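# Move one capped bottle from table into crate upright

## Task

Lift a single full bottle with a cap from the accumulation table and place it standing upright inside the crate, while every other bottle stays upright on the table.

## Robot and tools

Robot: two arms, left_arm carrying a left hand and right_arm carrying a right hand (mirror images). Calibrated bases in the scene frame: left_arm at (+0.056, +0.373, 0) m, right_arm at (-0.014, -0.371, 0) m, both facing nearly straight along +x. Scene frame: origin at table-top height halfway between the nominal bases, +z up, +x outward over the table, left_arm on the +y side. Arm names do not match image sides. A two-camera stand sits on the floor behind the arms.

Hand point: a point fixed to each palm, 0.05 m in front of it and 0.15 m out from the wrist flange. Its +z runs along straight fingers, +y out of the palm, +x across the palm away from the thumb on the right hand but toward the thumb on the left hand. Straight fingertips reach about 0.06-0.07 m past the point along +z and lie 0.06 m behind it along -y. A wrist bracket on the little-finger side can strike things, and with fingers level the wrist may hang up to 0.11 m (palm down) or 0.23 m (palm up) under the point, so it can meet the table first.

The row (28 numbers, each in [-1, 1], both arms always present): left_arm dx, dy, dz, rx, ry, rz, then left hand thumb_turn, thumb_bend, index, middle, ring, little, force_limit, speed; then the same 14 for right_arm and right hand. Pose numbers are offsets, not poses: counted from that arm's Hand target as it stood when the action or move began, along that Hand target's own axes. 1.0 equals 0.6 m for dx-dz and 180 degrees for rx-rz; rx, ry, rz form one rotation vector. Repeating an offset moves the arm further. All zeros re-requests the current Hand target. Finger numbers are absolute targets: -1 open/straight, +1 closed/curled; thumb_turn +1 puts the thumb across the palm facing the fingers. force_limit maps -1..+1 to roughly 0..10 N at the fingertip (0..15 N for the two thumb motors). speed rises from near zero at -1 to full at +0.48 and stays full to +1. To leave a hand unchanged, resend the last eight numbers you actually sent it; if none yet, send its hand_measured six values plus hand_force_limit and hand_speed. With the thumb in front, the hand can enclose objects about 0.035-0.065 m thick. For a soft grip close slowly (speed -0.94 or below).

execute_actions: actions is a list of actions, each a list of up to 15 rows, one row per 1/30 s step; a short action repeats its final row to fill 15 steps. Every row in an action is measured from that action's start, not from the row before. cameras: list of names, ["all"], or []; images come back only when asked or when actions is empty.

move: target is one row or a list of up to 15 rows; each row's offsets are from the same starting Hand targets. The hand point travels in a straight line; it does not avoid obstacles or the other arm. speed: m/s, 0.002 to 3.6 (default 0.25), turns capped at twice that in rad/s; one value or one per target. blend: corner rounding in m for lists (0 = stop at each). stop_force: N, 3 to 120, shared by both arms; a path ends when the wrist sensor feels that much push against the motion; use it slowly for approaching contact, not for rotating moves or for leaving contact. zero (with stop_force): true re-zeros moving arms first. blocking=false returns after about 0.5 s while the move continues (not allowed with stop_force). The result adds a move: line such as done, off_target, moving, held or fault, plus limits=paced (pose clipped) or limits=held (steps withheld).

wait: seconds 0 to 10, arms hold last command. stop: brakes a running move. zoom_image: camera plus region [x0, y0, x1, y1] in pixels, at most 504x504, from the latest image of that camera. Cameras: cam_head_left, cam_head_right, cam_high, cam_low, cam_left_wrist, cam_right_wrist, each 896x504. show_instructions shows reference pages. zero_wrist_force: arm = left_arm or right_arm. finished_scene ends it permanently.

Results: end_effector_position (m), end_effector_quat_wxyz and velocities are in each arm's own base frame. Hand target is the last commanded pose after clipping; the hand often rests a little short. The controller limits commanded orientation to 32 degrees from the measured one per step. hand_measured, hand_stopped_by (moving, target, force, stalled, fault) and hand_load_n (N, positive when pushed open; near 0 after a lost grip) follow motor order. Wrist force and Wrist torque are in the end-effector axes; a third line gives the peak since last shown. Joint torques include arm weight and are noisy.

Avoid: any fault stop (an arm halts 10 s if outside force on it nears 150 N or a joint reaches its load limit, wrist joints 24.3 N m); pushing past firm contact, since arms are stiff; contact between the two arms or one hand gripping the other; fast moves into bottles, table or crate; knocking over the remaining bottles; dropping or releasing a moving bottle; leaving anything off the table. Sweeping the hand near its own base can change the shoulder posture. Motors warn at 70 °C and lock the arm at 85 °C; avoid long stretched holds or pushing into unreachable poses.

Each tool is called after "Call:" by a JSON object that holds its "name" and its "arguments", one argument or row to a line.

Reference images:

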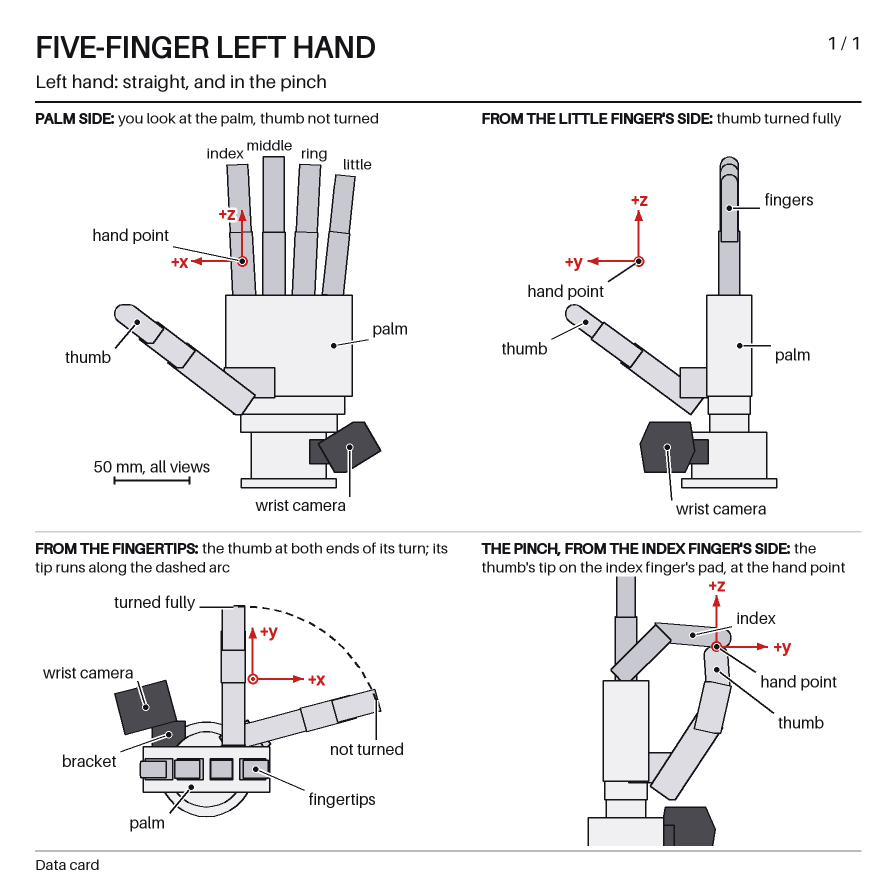

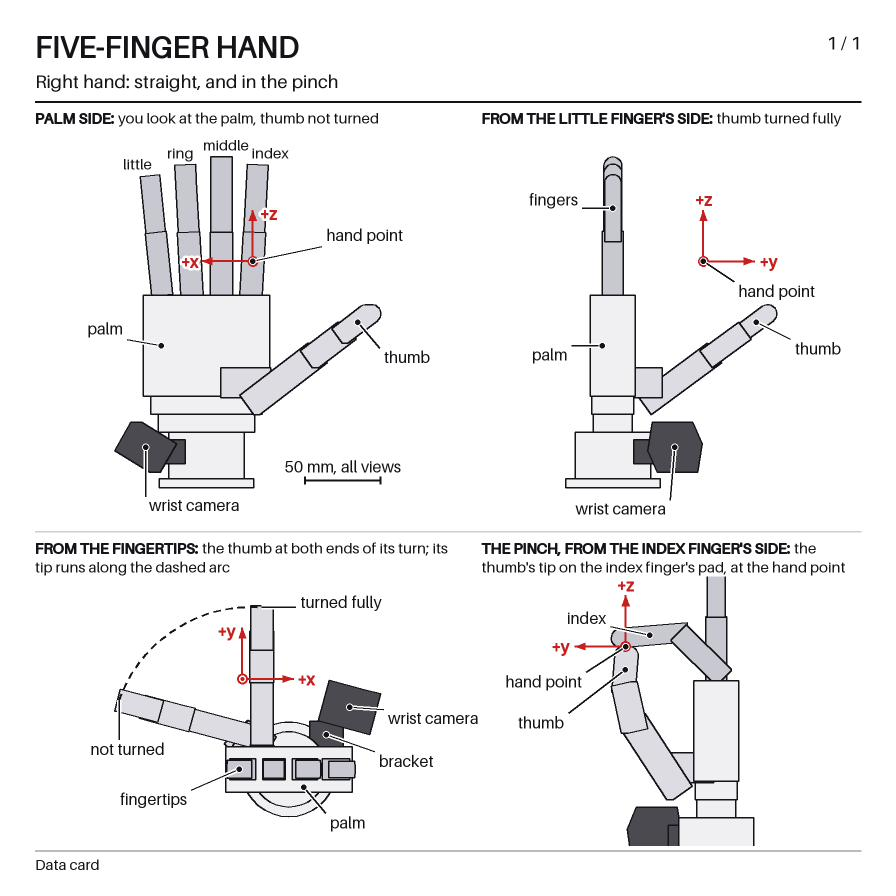

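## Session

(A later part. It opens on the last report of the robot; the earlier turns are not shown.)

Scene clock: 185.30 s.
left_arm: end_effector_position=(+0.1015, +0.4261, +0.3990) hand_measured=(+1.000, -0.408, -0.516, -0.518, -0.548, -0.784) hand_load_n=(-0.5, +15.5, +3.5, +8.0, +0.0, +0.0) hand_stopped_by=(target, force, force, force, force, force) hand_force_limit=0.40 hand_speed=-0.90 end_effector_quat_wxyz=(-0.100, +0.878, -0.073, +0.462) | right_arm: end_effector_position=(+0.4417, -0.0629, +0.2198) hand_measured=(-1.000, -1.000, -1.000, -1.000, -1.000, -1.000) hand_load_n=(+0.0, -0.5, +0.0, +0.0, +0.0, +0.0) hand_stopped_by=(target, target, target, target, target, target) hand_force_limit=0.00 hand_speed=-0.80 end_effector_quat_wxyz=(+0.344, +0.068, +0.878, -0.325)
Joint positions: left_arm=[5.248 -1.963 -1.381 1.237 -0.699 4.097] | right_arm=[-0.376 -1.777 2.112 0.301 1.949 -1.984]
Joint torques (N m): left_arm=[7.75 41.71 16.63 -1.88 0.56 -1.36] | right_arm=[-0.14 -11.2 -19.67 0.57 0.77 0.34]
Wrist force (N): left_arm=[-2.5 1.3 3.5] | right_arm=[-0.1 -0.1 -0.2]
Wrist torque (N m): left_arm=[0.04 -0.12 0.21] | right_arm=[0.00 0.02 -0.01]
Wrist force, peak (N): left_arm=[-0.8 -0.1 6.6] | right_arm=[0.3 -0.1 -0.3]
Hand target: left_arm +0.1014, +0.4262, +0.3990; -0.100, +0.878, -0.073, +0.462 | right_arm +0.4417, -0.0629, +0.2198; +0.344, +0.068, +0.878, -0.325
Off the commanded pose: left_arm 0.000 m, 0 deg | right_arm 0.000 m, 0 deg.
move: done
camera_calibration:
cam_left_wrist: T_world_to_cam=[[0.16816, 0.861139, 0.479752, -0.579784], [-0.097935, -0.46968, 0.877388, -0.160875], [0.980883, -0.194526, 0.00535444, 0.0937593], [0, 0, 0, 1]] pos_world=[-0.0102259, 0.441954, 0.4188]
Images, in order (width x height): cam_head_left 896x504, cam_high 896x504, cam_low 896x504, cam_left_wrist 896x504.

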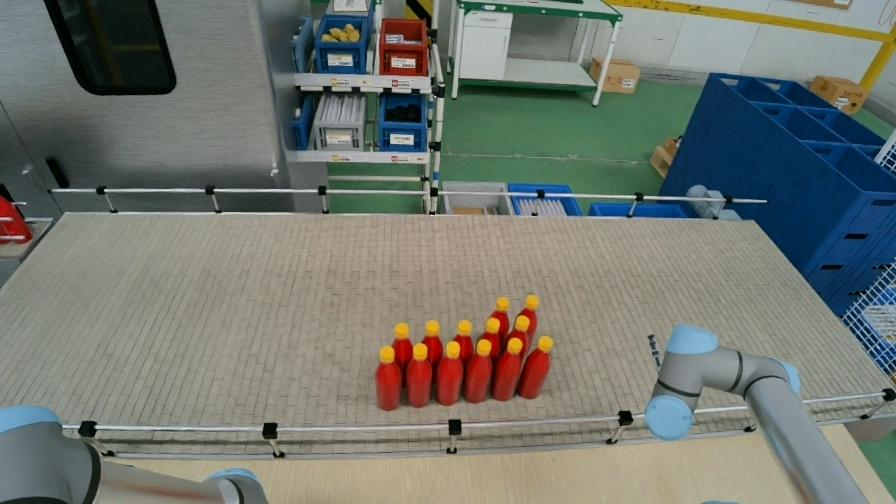

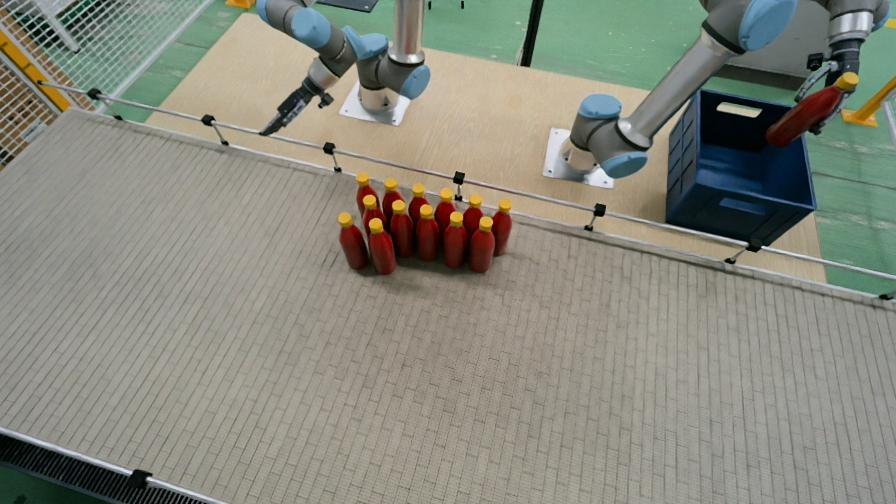

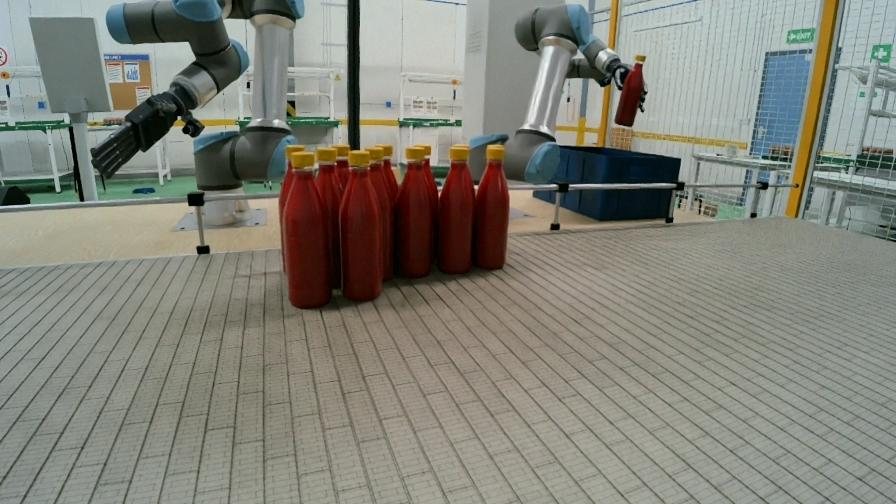

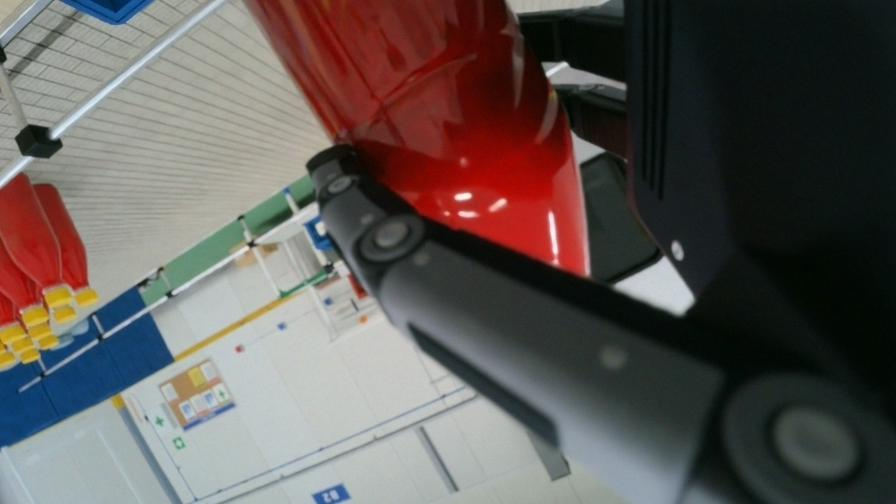

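Call:
{"name": "move", "arguments": {
  "target": [0,-0.0582,0.0223,0.1988,-0.0298,-0.1032, 1,0.6,0.3,0.2,-0.2,-0.3,0.4,-0.9, 0,0,0,0,0,0,-1,-1,-1,-1,-1,-1,0,-0.8],
  "speed": 0.25,
  "cameras": ["cam_head_left","cam_high","cam_low","cam_left_wrist"]
}}

Call:
{"name": "zoom_image", "arguments": {
  "camera": "cam_high",
  "region": [620, 40, 896, 280]
}}

Call:
{"name": "zoom_image", "arguments": {
  "camera": "cam_low",
  "region": [500, 0, 780, 230]
}}

Scene clock: 251.80 s.
left_arm: end_effector_position=(+0.1137, +0.4614, +0.4001) hand_measured=(+1.000, -0.408, -0.516, -0.518, -0.548, -0.784) hand_load_n=(-0.5, +15.5, +3.0, +8.0, +0.0, +0.5) hand_stopped_by=(target, force, force, force, force, force) hand_force_limit=0.40 hand_speed=-0.90 end_effector_quat_wxyz=(-0.292, +0.826, +0.217, +0.431) end_effector_velocity=(+0.000, +0.000, +0.000) end_effector_angular_velocity=(-0.002, -0.002, +0.002) | right_arm: end_effector_position=(+0.4417, -0.0629, +0.2198) hand_measured=(-1.000, -1.000, -1.000, -1.000, -1.000, -1.000) hand_load_n=(+0.0, +0.0, +0.0, +0.0, +0.0, +0.0) hand_stopped_by=(target, target, target, target, target, target) hand_force_limit=0.00 hand_speed=-0.80 end_effector_quat_wxyz=(+0.344, +0.068, +0.878, -0.325)
Joint positions: left_arm=[5.359 -1.623 -1.63 2.059 -0.515 3.053] | right_arm=[-0.376 -1.777 2.112 0.301 1.949 -1.984]
Joint velocities: left_arm=[-0.001 0 0 0.002 -0.001 -0.005] | right_arm=[within noise]
Joint torques (N m): left_arm=[-11.42 20.26 31.25 -1.25 4.41 -2.52] | right_arm=[-0.19 -12.5 -18.46 0.58 0.79 0.06]
Wrist force (N): left_arm=[-2.4 1.9 2.8] | right_arm=[0.2 0.0 -0.1]
Wrist torque (N m): left_arm=[0.09 -0.18 0.10] | right_arm=[0.00 -0.02 0.01]
Wrist force, peak (N): left_arm=[-2.8 1.6 3.8] | right_arm=[0.1 -0.3 -0.3]
Hand target: left_arm +0.1137, +0.4615, +0.4001; -0.292, +0.826, +0.217, +0.431 | right_arm +0.4417, -0.0629, +0.2198; +0.344, +0.068, +0.878, -0.325
Off the commanded pose: left_arm 0.000 m, 0 deg | right_arm 0.000 m, 0 deg.
move: done
camera_calibration:
cam_left_wrist: T_world_to_cam=[[-0.450027, 0.711839, 0.539222, -0.497385], [0.188717, -0.514377, 0.836542, -0.13959], [0.872847, 0.478227, 0.0971477, -0.24626], [0, 0, 0, 1]] pos_world=[0.0174536, 0.400024, 0.408898]
Images, in order (width x height): cam_head_left 896x504, cam_high 896x504, cam_low 896x504, cam_left_wrist 896x504.

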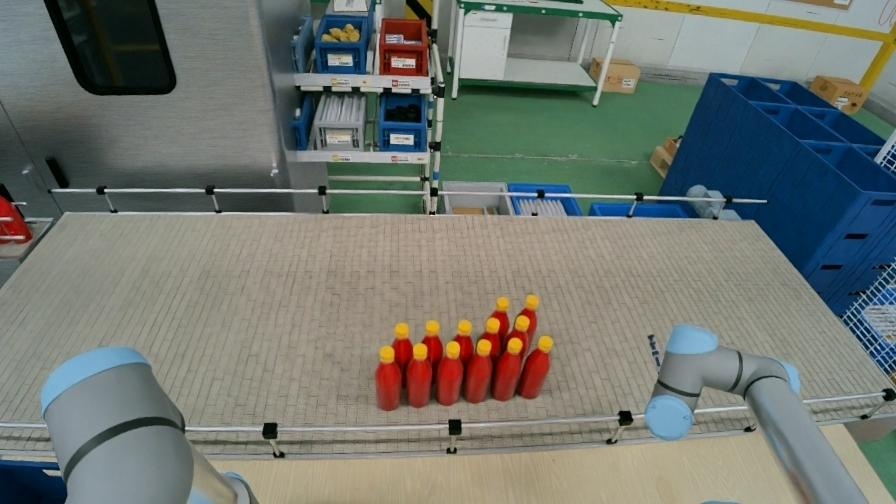

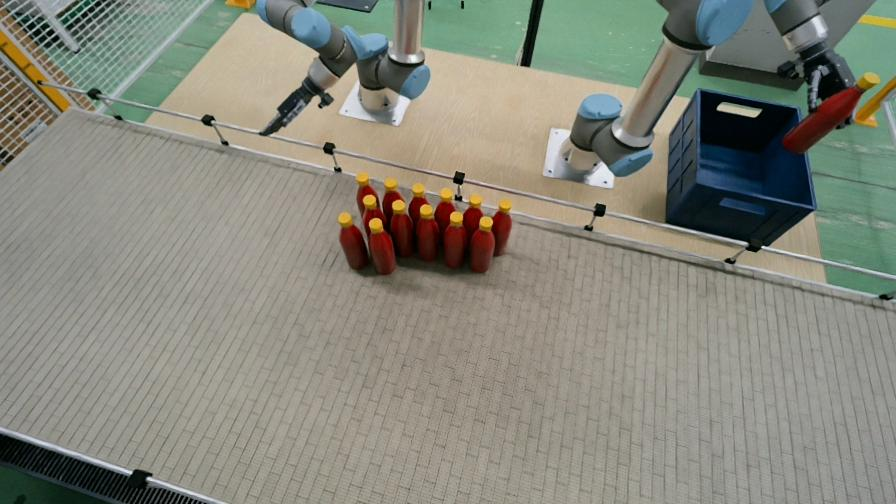

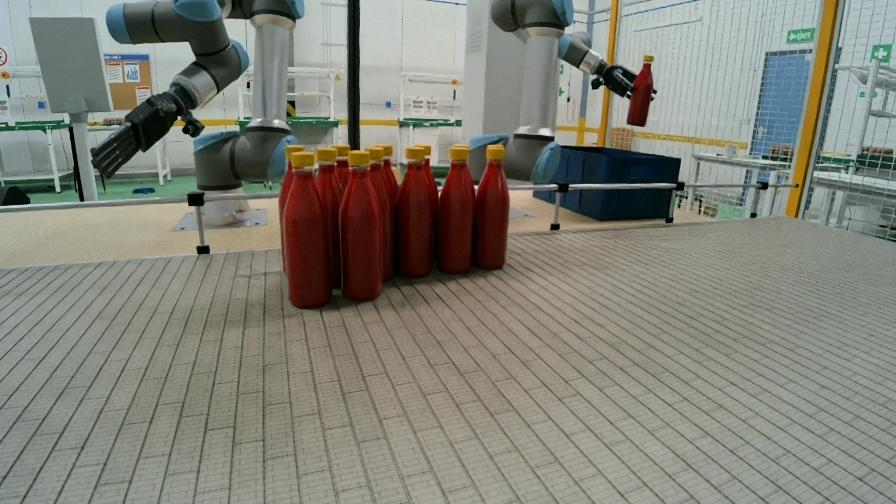

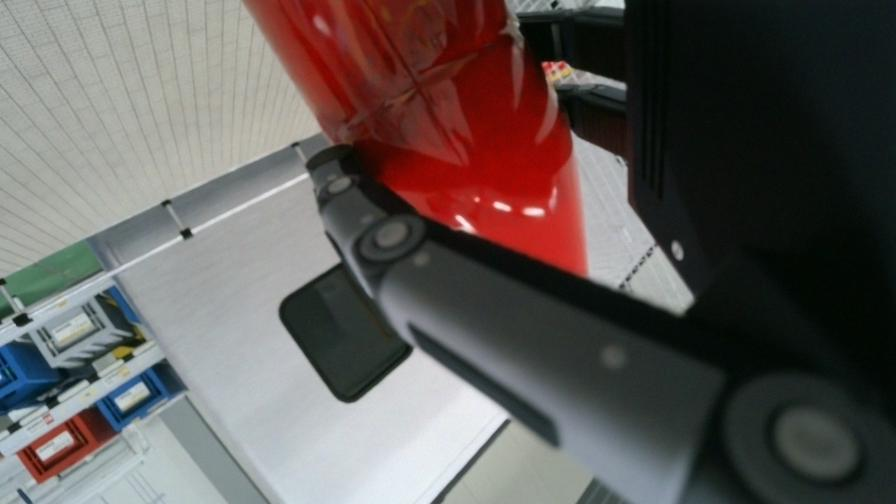

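Scaled by 1.826 from the camera's 896x504 image, which has a finer 1280x720 frame.

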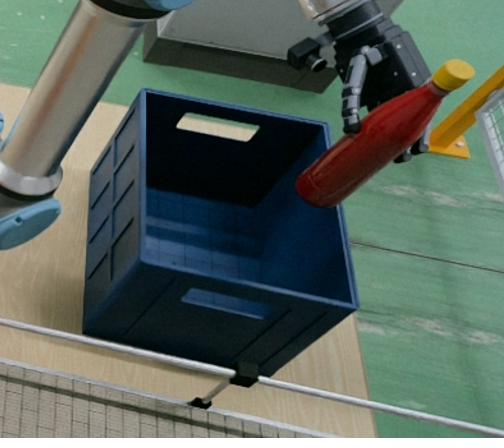

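Scaled by 1.800 from the camera's 896x504 image, which has a finer 1280x720 frame.

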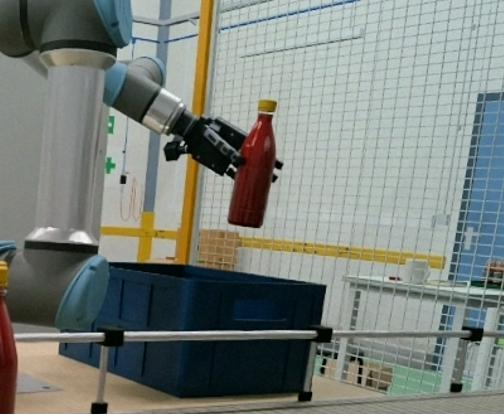

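Call:
{"name": "move", "arguments": {
  "target": [-0.3293,0.1218,0.1742,0.0119,0.0136,0.013, 1,0.6,0.3,0.2,-0.2,-0.3,0.4,-0.9, 0,0,0,0,0,0,-1,-1,-1,-1,-1,-1,0,-0.8],
  "speed": 0.12,
  "cameras": ["cam_high","cam_low","cam_left_wrist"]
}}

Call:
{"name": "zoom_image", "arguments": {
  "camera": "cam_high",
  "region": [620, 40, 896, 280]
}}

Call:
{"name": "zoom_image", "arguments": {
  "camera": "cam_low",
  "region": [500, 0, 780, 230]
}}

Scene clock: 264.67 s.
left_arm: end_effector_position=(+0.1138, +0.4566, +0.1650) hand_measured=(+1.000, -0.408, -0.516, -0.518, -0.548, -0.784) hand_load_n=(-0.5, +15.0, +3.0, +7.5, +0.0, +0.0) hand_stopped_by=(target, force, force, force, force, force) hand_force_limit=0.40 hand_speed=-0.90 end_effector_quat_wxyz=(-0.321, +0.815, +0.202, +0.438) | right_arm: end_effector_position=(+0.4417, -0.0629, +0.2198) hand_measured=(-1.000, -1.000, -1.000, -1.000, -1.000, -1.000) hand_load_n=(+0.0, +0.0, +0.0, +0.0, +0.0, +0.5) hand_stopped_by=(target, target, target, target, target, target) hand_force_limit=0.00 hand_speed=-0.80 end_effector_quat_wxyz=(+0.344, +0.068, +0.878, -0.325)
Joint positions: left_arm=[5.382 -1.838 -2.06 2.751 -0.467 3.063] | right_arm=[-0.376 -1.777 2.112 0.301 1.949 -1.984]
Joint torques (N m): left_arm=[-9.5 32.47 24.25 -2.92 0.8 -0.72] | right_arm=[0.05 -11.69 -18.58 0.63 0.9 0.23]
Wrist force (N): left_arm=[-2.4 2.3 2.7] | right_arm=[-0.1 0.1 -0.2]
Wrist torque (N m): left_arm=[0.10 -0.22 0.22] | right_arm=[0.03 0.01 0.00]
Wrist force, peak (N): left_arm=[-4.2 3.1 3.2] | right_arm=[-0.1 -0.2 -0.3]
Hand target: left_arm +0.1138, +0.4567, +0.1650; -0.321, +0.815, +0.202, +0.438 | right_arm +0.4417, -0.0629, +0.2198; +0.344, +0.068, +0.878, -0.325
Off the commanded pose: left_arm 0.000 m, 0 deg | right_arm 0.000 m, 0 deg.
move: done
camera_calibration:
cam_left_wrist: T_world_to_cam=[[-0.450368, 0.672341, 0.587474, -0.357039], [0.188595, -0.571498, 0.798637, 0.0869607], [0.872697, 0.470475, 0.130584, -0.223161], [0, 0, 0, 1]] pos_world=[0.0175526, 0.394741, 0.169442]
Images, in order (width x height): cam_high 896x504, cam_low 896x504, cam_left_wrist 896x504.

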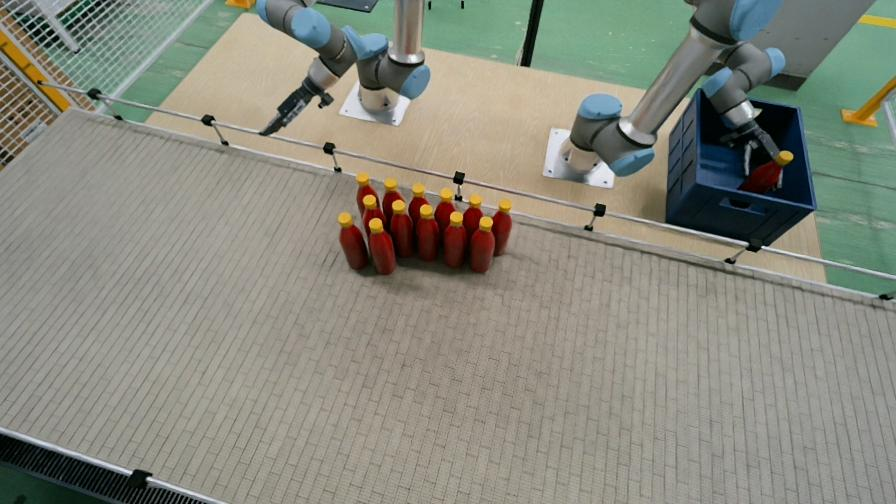

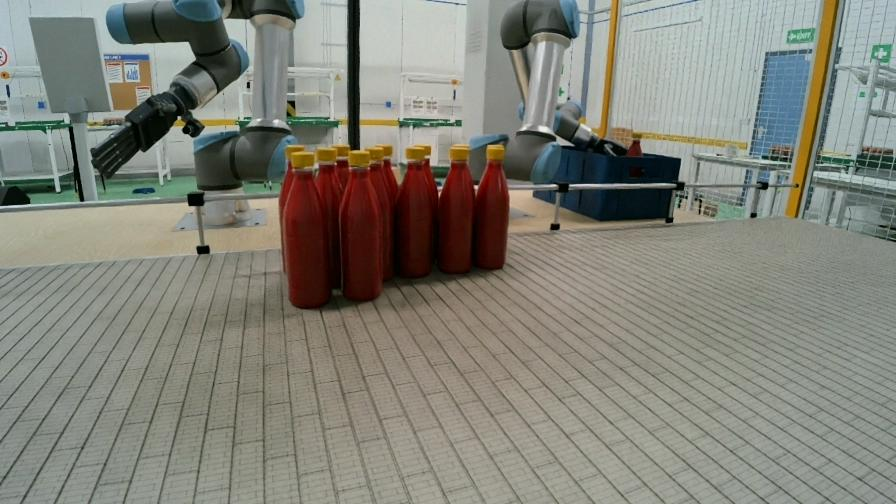

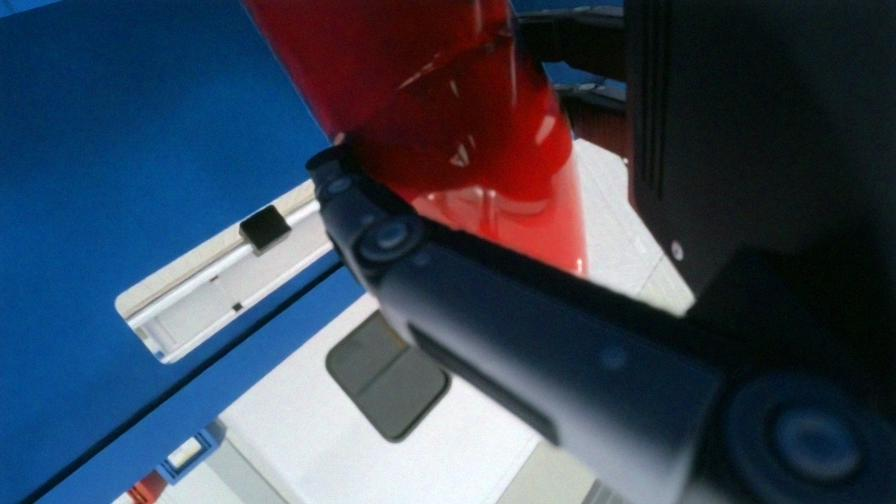

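Scaled by 1.826 from the camera's 896x504 image, which has a finer 1280x720 frame.

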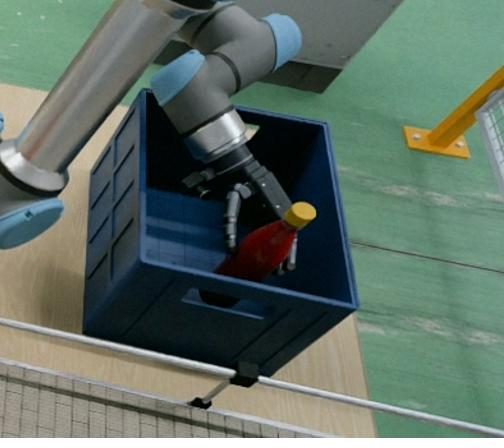

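Scaled by 1.800 from the camera's 896x504 image, which has a finer 1280x720 frame.

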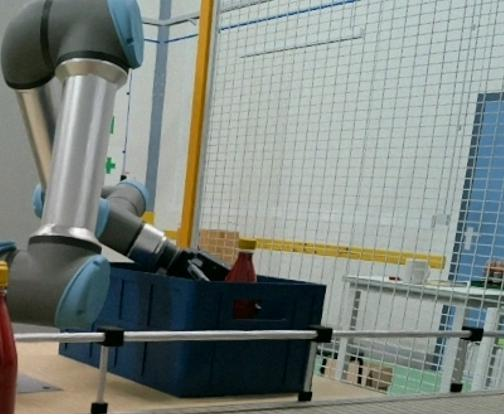

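Call:
{"name": "move", "arguments": {
  "target": [-0.0773,0.0317,0.0376,0,0,0, 1,0.6,0.3,0.2,-0.2,-0.3,0.4,-0.9, 0,0,0,0,0,0,-1,-1,-1,-1,-1,-1,0,-0.8],
  "speed": 0.02,
  "stop_force": 5,
  "cameras": ["cam_high","cam_low","cam_left_wrist"]
}}

Call:
{"name": "zoom_image", "arguments": {
  "camera": "cam_high",
  "region": [660, 80, 836, 230]
}}

Call:
{"name": "zoom_image", "arguments": {
  "camera": "cam_low",
  "region": [540, 90, 720, 230]
}}

Scene clock: 271.10 s.
left_arm: end_effector_position=(+0.1138, +0.4567, +0.1302) hand_measured=(+1.000, -0.408, -0.516, -0.518, -0.548, -0.784) hand_load_n=(+0.0, +15.0, +4.0, +8.0, +0.0, +0.0) hand_stopped_by=(target, force, force, force, force, force) hand_force_limit=0.40 hand_speed=-0.90 end_effector_quat_wxyz=(-0.321, +0.815, +0.202, +0.438) | right_arm: end_effector_position=(+0.4417, -0.0629, +0.2198) hand_measured=(-1.000, -1.000, -1.000, -1.000, -1.000, -1.000) hand_load_n=(+0.0, +0.0, +0.0, +0.0, +0.0, +0.0) hand_stopped_by=(target, target, target, target, target, target) hand_force_limit=0.00 hand_speed=-0.80 end_effector_quat_wxyz=(+0.344, +0.068, +0.878, -0.325)
Joint positions: left_arm=[5.382 -1.905 -2.089 2.847 -0.467 3.063] | right_arm=[-0.376 -1.777 2.112 0.301 1.949 -1.984]
Joint torques (N m): left_arm=[-11.12 39.28 21.62 -1.65 1.52 1.8] | right_arm=[0.77 -11.79 -18.85 0.41 0.94 0.23]
Wrist force (N): left_arm=[0.1 -1.6 0.9] | right_arm=[0.1 -0.2 -0.2]
Wrist torque (N m): left_arm=[0.07 0.00 0.29] | right_arm=[-0.03 -0.01 0.00]
Wrist force, peak (N): left_arm=[15.0 -17.1 -5.9] | right_arm=[0.1 -0.4 -0.2]
Hand target: left_arm +0.1138, +0.4567, +0.1302; -0.321, +0.815, +0.202, +0.438 (not the last commanded pose) | right_arm +0.4417, -0.0629, +0.2198; +0.344, +0.068, +0.878, -0.325
Off the commanded pose: left_arm 0.020 m, 0 deg | right_arm 0.000 m, 0 deg.
move: contact (left_arm)
camera_calibration:
cam_left_wrist: T_world_to_cam=[[-0.450138, 0.672347, 0.587644, -0.336682], [0.188749, -0.571575, 0.798546, 0.114713], [0.872783, 0.470373, 0.130382, -0.218564], [0, 0, 0, 1]] pos_world=[0.0175534, 0.394741, 0.134742]
Images, in order (width x height): cam_high 896x504, cam_low 896x504, cam_left_wrist 896x504.

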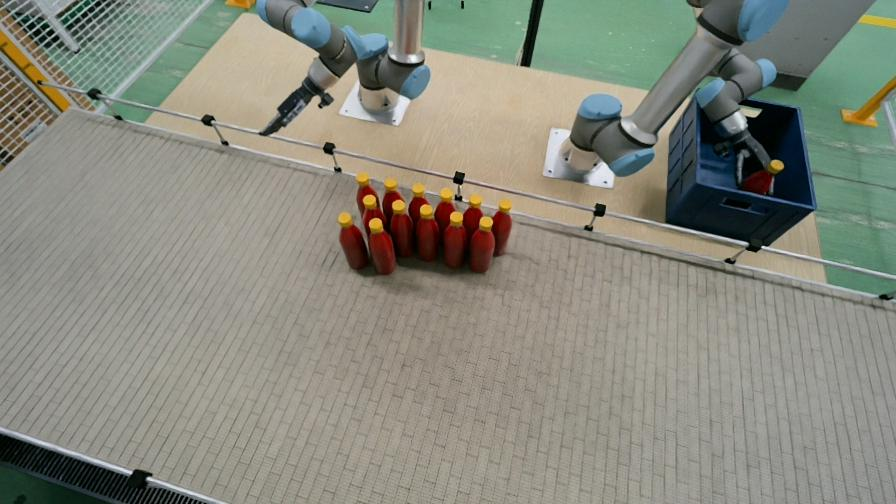

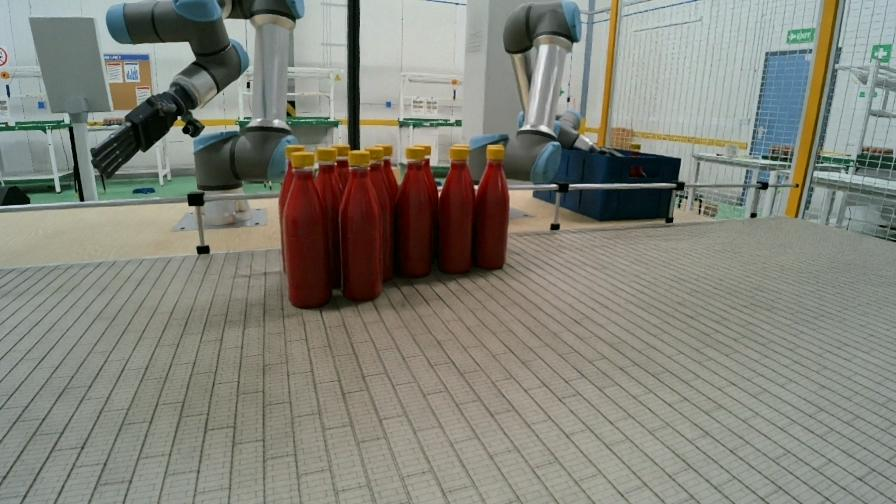

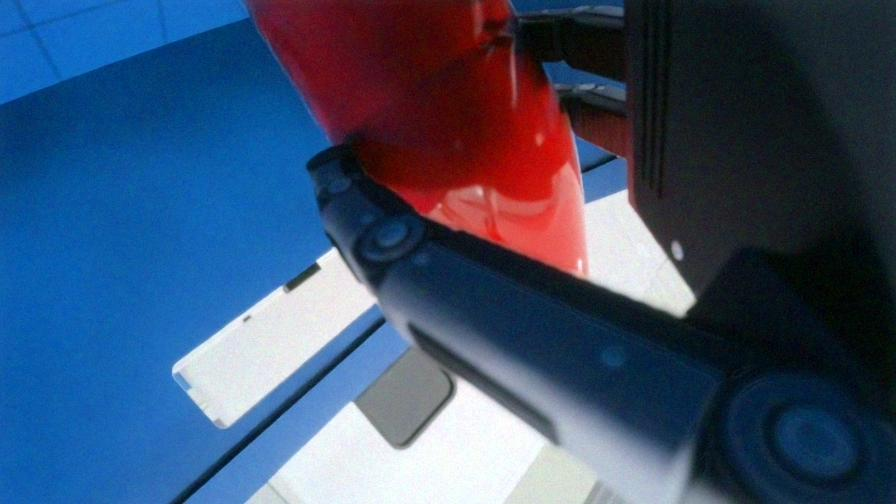

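Scaled by 2.864 from the camera's 896x504 image, which has a finer 1280x720 frame.

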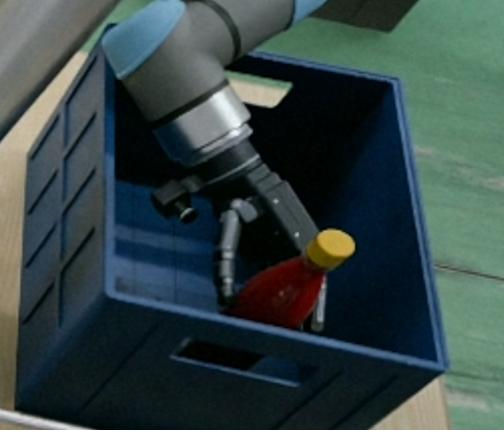

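Scaled by 2.800 from the camera's 896x504 image, which has a finer 1280x720 frame.

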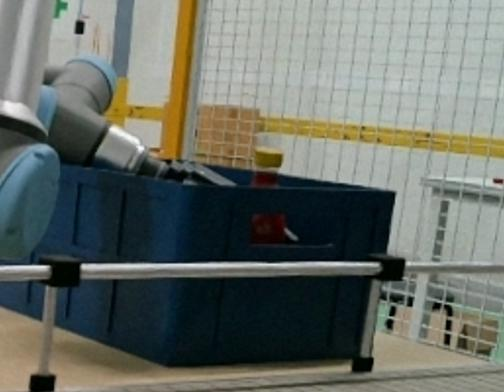

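Call:
{"name": "execute_actions", "arguments": {
  "actions": [
    [[0,0,0,0,0,0, 1,-0.6,-0.65,-0.65,-0.75,-0.78,0.4,-0.85, 0,0,0,0,0,0,-1,-1,-1,-1,-1,-1,0,-0.8]],
    [[0,0,0,0,0,0, 1,-0.6,-0.65,-0.65,-0.75,-0.78,0.4,-0.85, 0,0,0,0,0,0,-1,-1,-1,-1,-1,-1,0,-0.8]],
    [[0,0,0,0,0,0, 1,-1,-0.8,-0.8,-0.9,-0.9,0.4,-0.6, 0,0,0,0,0,0,-1,-1,-1,-1,-1,-1,0,-0.8]],
    [[0,0,0,0,0,0, 1,-1,-0.8,-0.8,-0.9,-0.9,0.4,-0.6, 0,0,0,0,0,0,-1,-1,-1,-1,-1,-1,0,-0.8]]
  ],
  "cameras": ["cam_high","cam_low","cam_left_wrist"]
}}

Call:
{"name": "zoom_image", "arguments": {
  "camera": "cam_high",
  "region": [660, 80, 836, 230]
}}

Call:
{"name": "zoom_image", "arguments": {
  "camera": "cam_low",
  "region": [540, 90, 720, 230]
}}

Scene clock: 283.83 s.
left_arm: end_effector_position=(+0.1138, +0.4567, +0.1303) hand_measured=(+1.000, -1.000, -0.800, -0.800, -0.900, -0.900) hand_load_n=(+0.0, +0.0, +0.0, +0.0, +0.0, +0.0) hand_stopped_by=(target, target, target, target, target, target) hand_force_limit=0.40 hand_speed=-0.60 end_effector_quat_wxyz=(-0.321, +0.815, +0.202, +0.438) | right_arm: end_effector_position=(+0.4417, -0.0629, +0.2198) hand_measured=(-1.000, -1.000, -1.000, -1.000, -1.000, -1.000) hand_load_n=(-0.5, -0.5, +0.0, +0.0, +0.0, +0.0) hand_stopped_by=(target, target, target, target, target, target) hand_force_limit=0.00 hand_speed=-0.80 end_effector_quat_wxyz=(+0.344, +0.068, +0.878, -0.325)
Joint positions: left_arm=[5.382 -1.905 -2.089 2.848 -0.467 3.063] | right_arm=[-0.376 -1.777 2.112 0.301 1.949 -1.984]
Joint torques (N m): left_arm=[-8.83 34.39 14.49 -0.73 0.55 1.48] | right_arm=[0.87 -12.27 -19.67 0.7 1.08 0.02]
Wrist force (N): left_arm=[1.1 -0.2 0.2] | right_arm=[-0.1 -0.1 -0.1]
Wrist torque (N m): left_arm=[0.07 0.05 0.18] | right_arm=[-0.01 0.02 -0.01]
Wrist force, peak (N): left_arm=[-2.0 2.2 1.6] | right_arm=[0.0 -0.3 -0.3]
Hand target: left_arm +0.1138, +0.4567, +0.1302; -0.321, +0.815, +0.202, +0.438 | right_arm +0.4417, -0.0629, +0.2198; +0.344, +0.068, +0.878, -0.325
Off the commanded pose: left_arm 0.000 m, 0 deg | right_arm 0.000 m, 0 deg.
camera_calibration:
cam_left_wrist: T_world_to_cam=[[-0.450119, 0.672311, 0.5877, -0.336675], [0.188661, -0.571686, 0.798487, 0.114766], [0.872812, 0.47029, 0.130488, -0.218546], [0, 0, 0, 1]] pos_world=[0.0175533, 0.394741, 0.134742]
Images, in order (width x height): cam_high 896x504, cam_low 896x504, cam_left_wrist 896x504.

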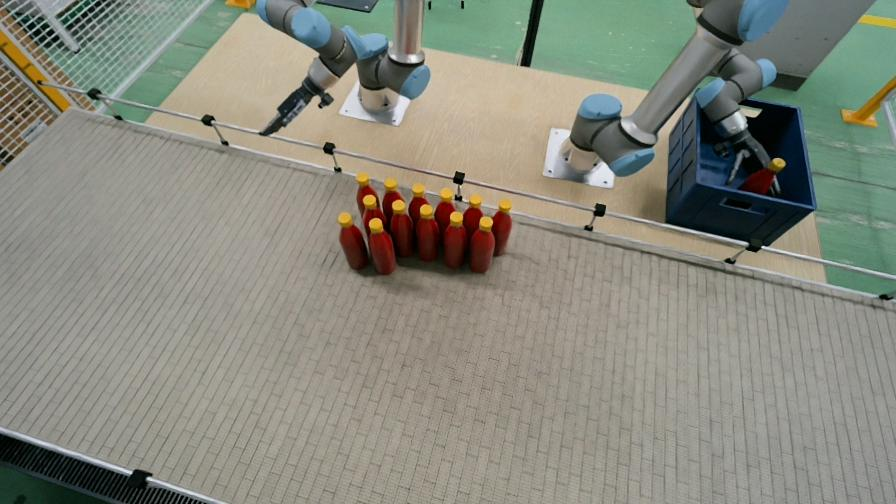

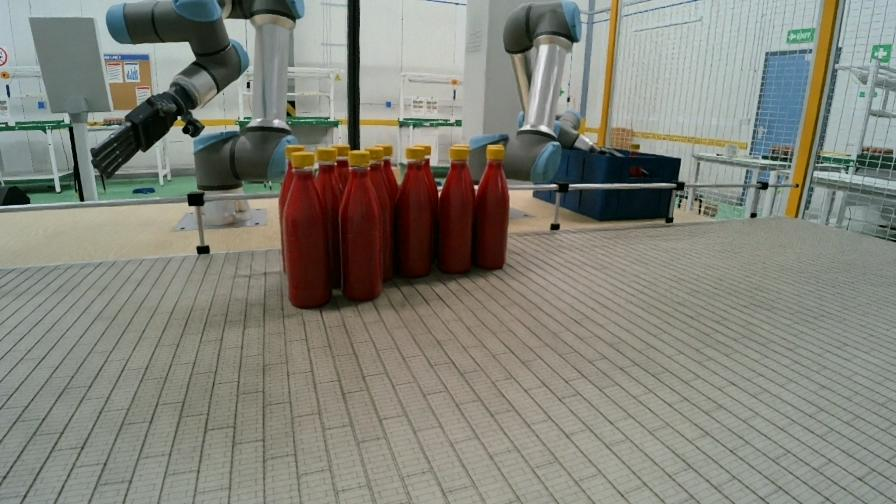

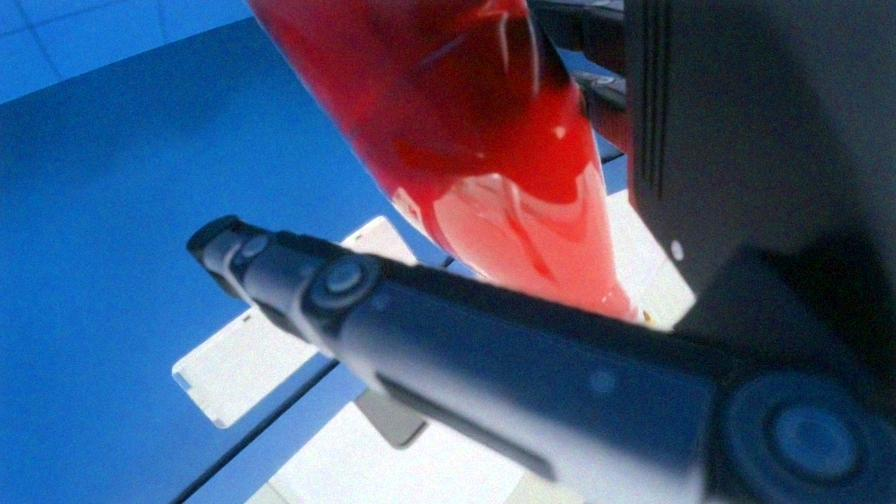

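Scaled by 2.864 from the camera's 896x504 image, which has a finer 1280x720 frame.

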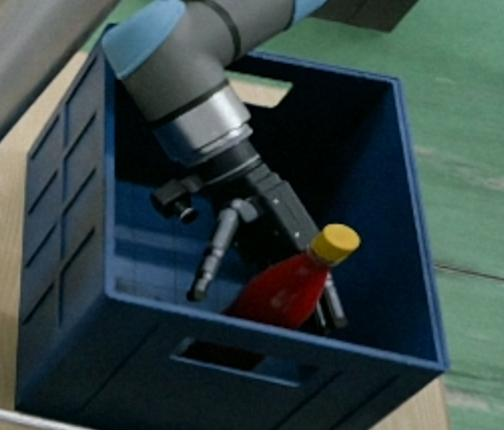

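Scaled by 2.800 from the camera's 896x504 image, which has a finer 1280x720 frame.

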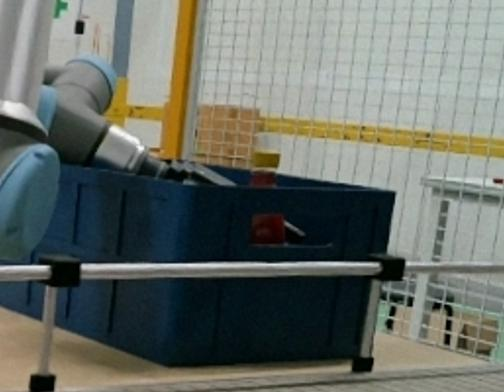

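Call:
{"name": "move", "arguments": {
  "target": [
    [-0.0114,-0.013,-0.0125,0,0,0, 1,-1,-0.8,-0.8,-0.9,-0.9,0.4,-0.6, 0,0,0,0,0,0,-1,-1,-1,-1,-1,-1,0,-0.8],
    [0.0308,-0.0303,-0.033,0,0,0, 1,-1,-0.8,-0.8,-0.9,-0.9,0.4,-0.6, 0,0,0,0,0,0,-1,-1,-1,-1,-1,-1,0,-0.8]
  ],
  "speed": [0.03,0.05],
  "cameras": ["cam_high","cam_low","cam_left_wrist"]
}}

Call:
{"name": "zoom_image", "arguments": {
  "camera": "cam_high",
  "region": [660, 80, 836, 230]
}}

Scene clock: 294.10 s.
left_arm: end_effector_position=(+0.1010, +0.4567, +0.1603) hand_measured=(+1.000, -1.000, -0.800, -0.800, -0.900, -0.900) hand_load_n=(+0.0, +0.0, +0.0, +0.0, +0.0, +0.0) hand_stopped_by=(target, target, target, target, target, target) hand_force_limit=0.40 hand_speed=-0.60 end_effector_quat_wxyz=(-0.321, +0.815, +0.202, +0.438) | right_arm: end_effector_position=(+0.4417, -0.0629, +0.2198) hand_measured=(-1.000, -1.000, -1.000, -1.000, -1.000, -1.000) hand_load_n=(-0.5, +0.0, +0.0, +0.0, +0.0, +0.0) hand_stopped_by=(target, target, target, target, target, target) hand_force_limit=0.00 hand_speed=-0.80 end_effector_quat_wxyz=(+0.344, +0.068, +0.878, -0.325)
Joint positions: left_arm=[5.414 -1.868 -2.053 2.714 -0.454 3.129] | right_arm=[-0.376 -1.777 2.112 0.301 1.949 -1.984]
Joint torques (N m): left_arm=[-4.94 16.77 2.62 0.33 -0.34 1.83] | right_arm=[0.32 -11.52 -19.88 0.76 1.04 0.23]
Wrist force (N): left_arm=[1.1 -0.4 0.4] | right_arm=[0.0 0.1 0.0]
Wrist torque (N m): left_arm=[0.02 0.02 0.18] | right_arm=[0.02 0.00 0.00]
Wrist force, peak (N): left_arm=[2.0 -0.4 0.4] | right_arm=[0.1 -0.1 -0.4]
Hand target: left_arm +0.1010, +0.4566, +0.1603; -0.321, +0.815, +0.202, +0.438 | right_arm +0.4417, -0.0629, +0.2198; +0.344, +0.068, +0.878, -0.325
Off the commanded pose: left_arm 0.000 m, 0 deg | right_arm 0.000 m, 0 deg.
move: done
camera_calibration:
cam_left_wrist: T_world_to_cam=[[-0.450017, 0.672166, 0.587943, -0.360177], [0.188867, -0.571846, 0.798324, 0.0932925], [0.872819, 0.470303, 0.130391, -0.211338], [0, 0, 0, 1]] pos_world=[0.00475383, 0.39484, 0.164842]
Images, in order (width x height): cam_high 896x504, cam_low 896x504, cam_left_wrist 896x504.

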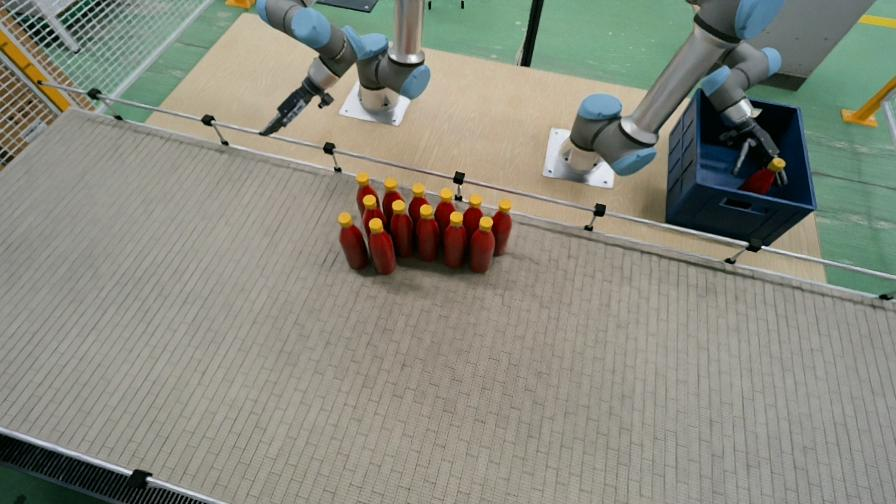

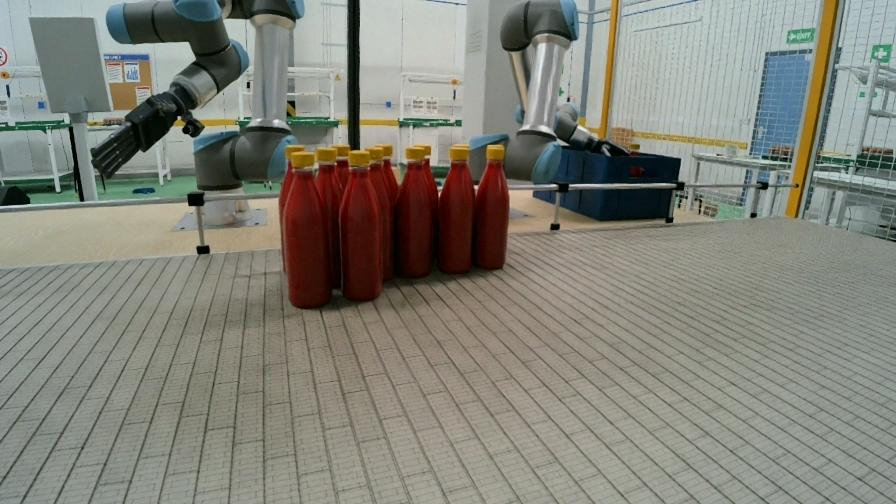

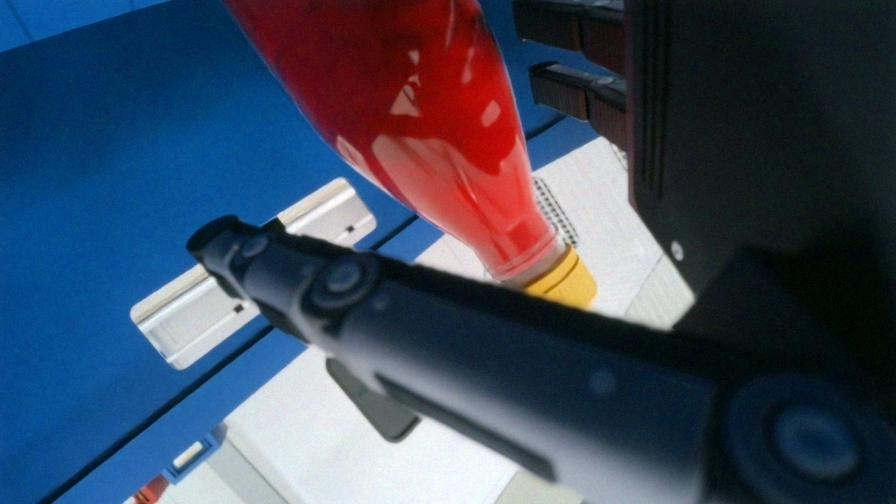

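Scaled by 2.864 from the camera's 896x504 image, which has a finer 1280x720 frame.

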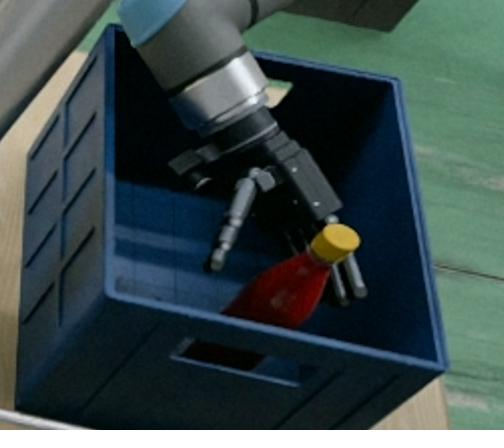

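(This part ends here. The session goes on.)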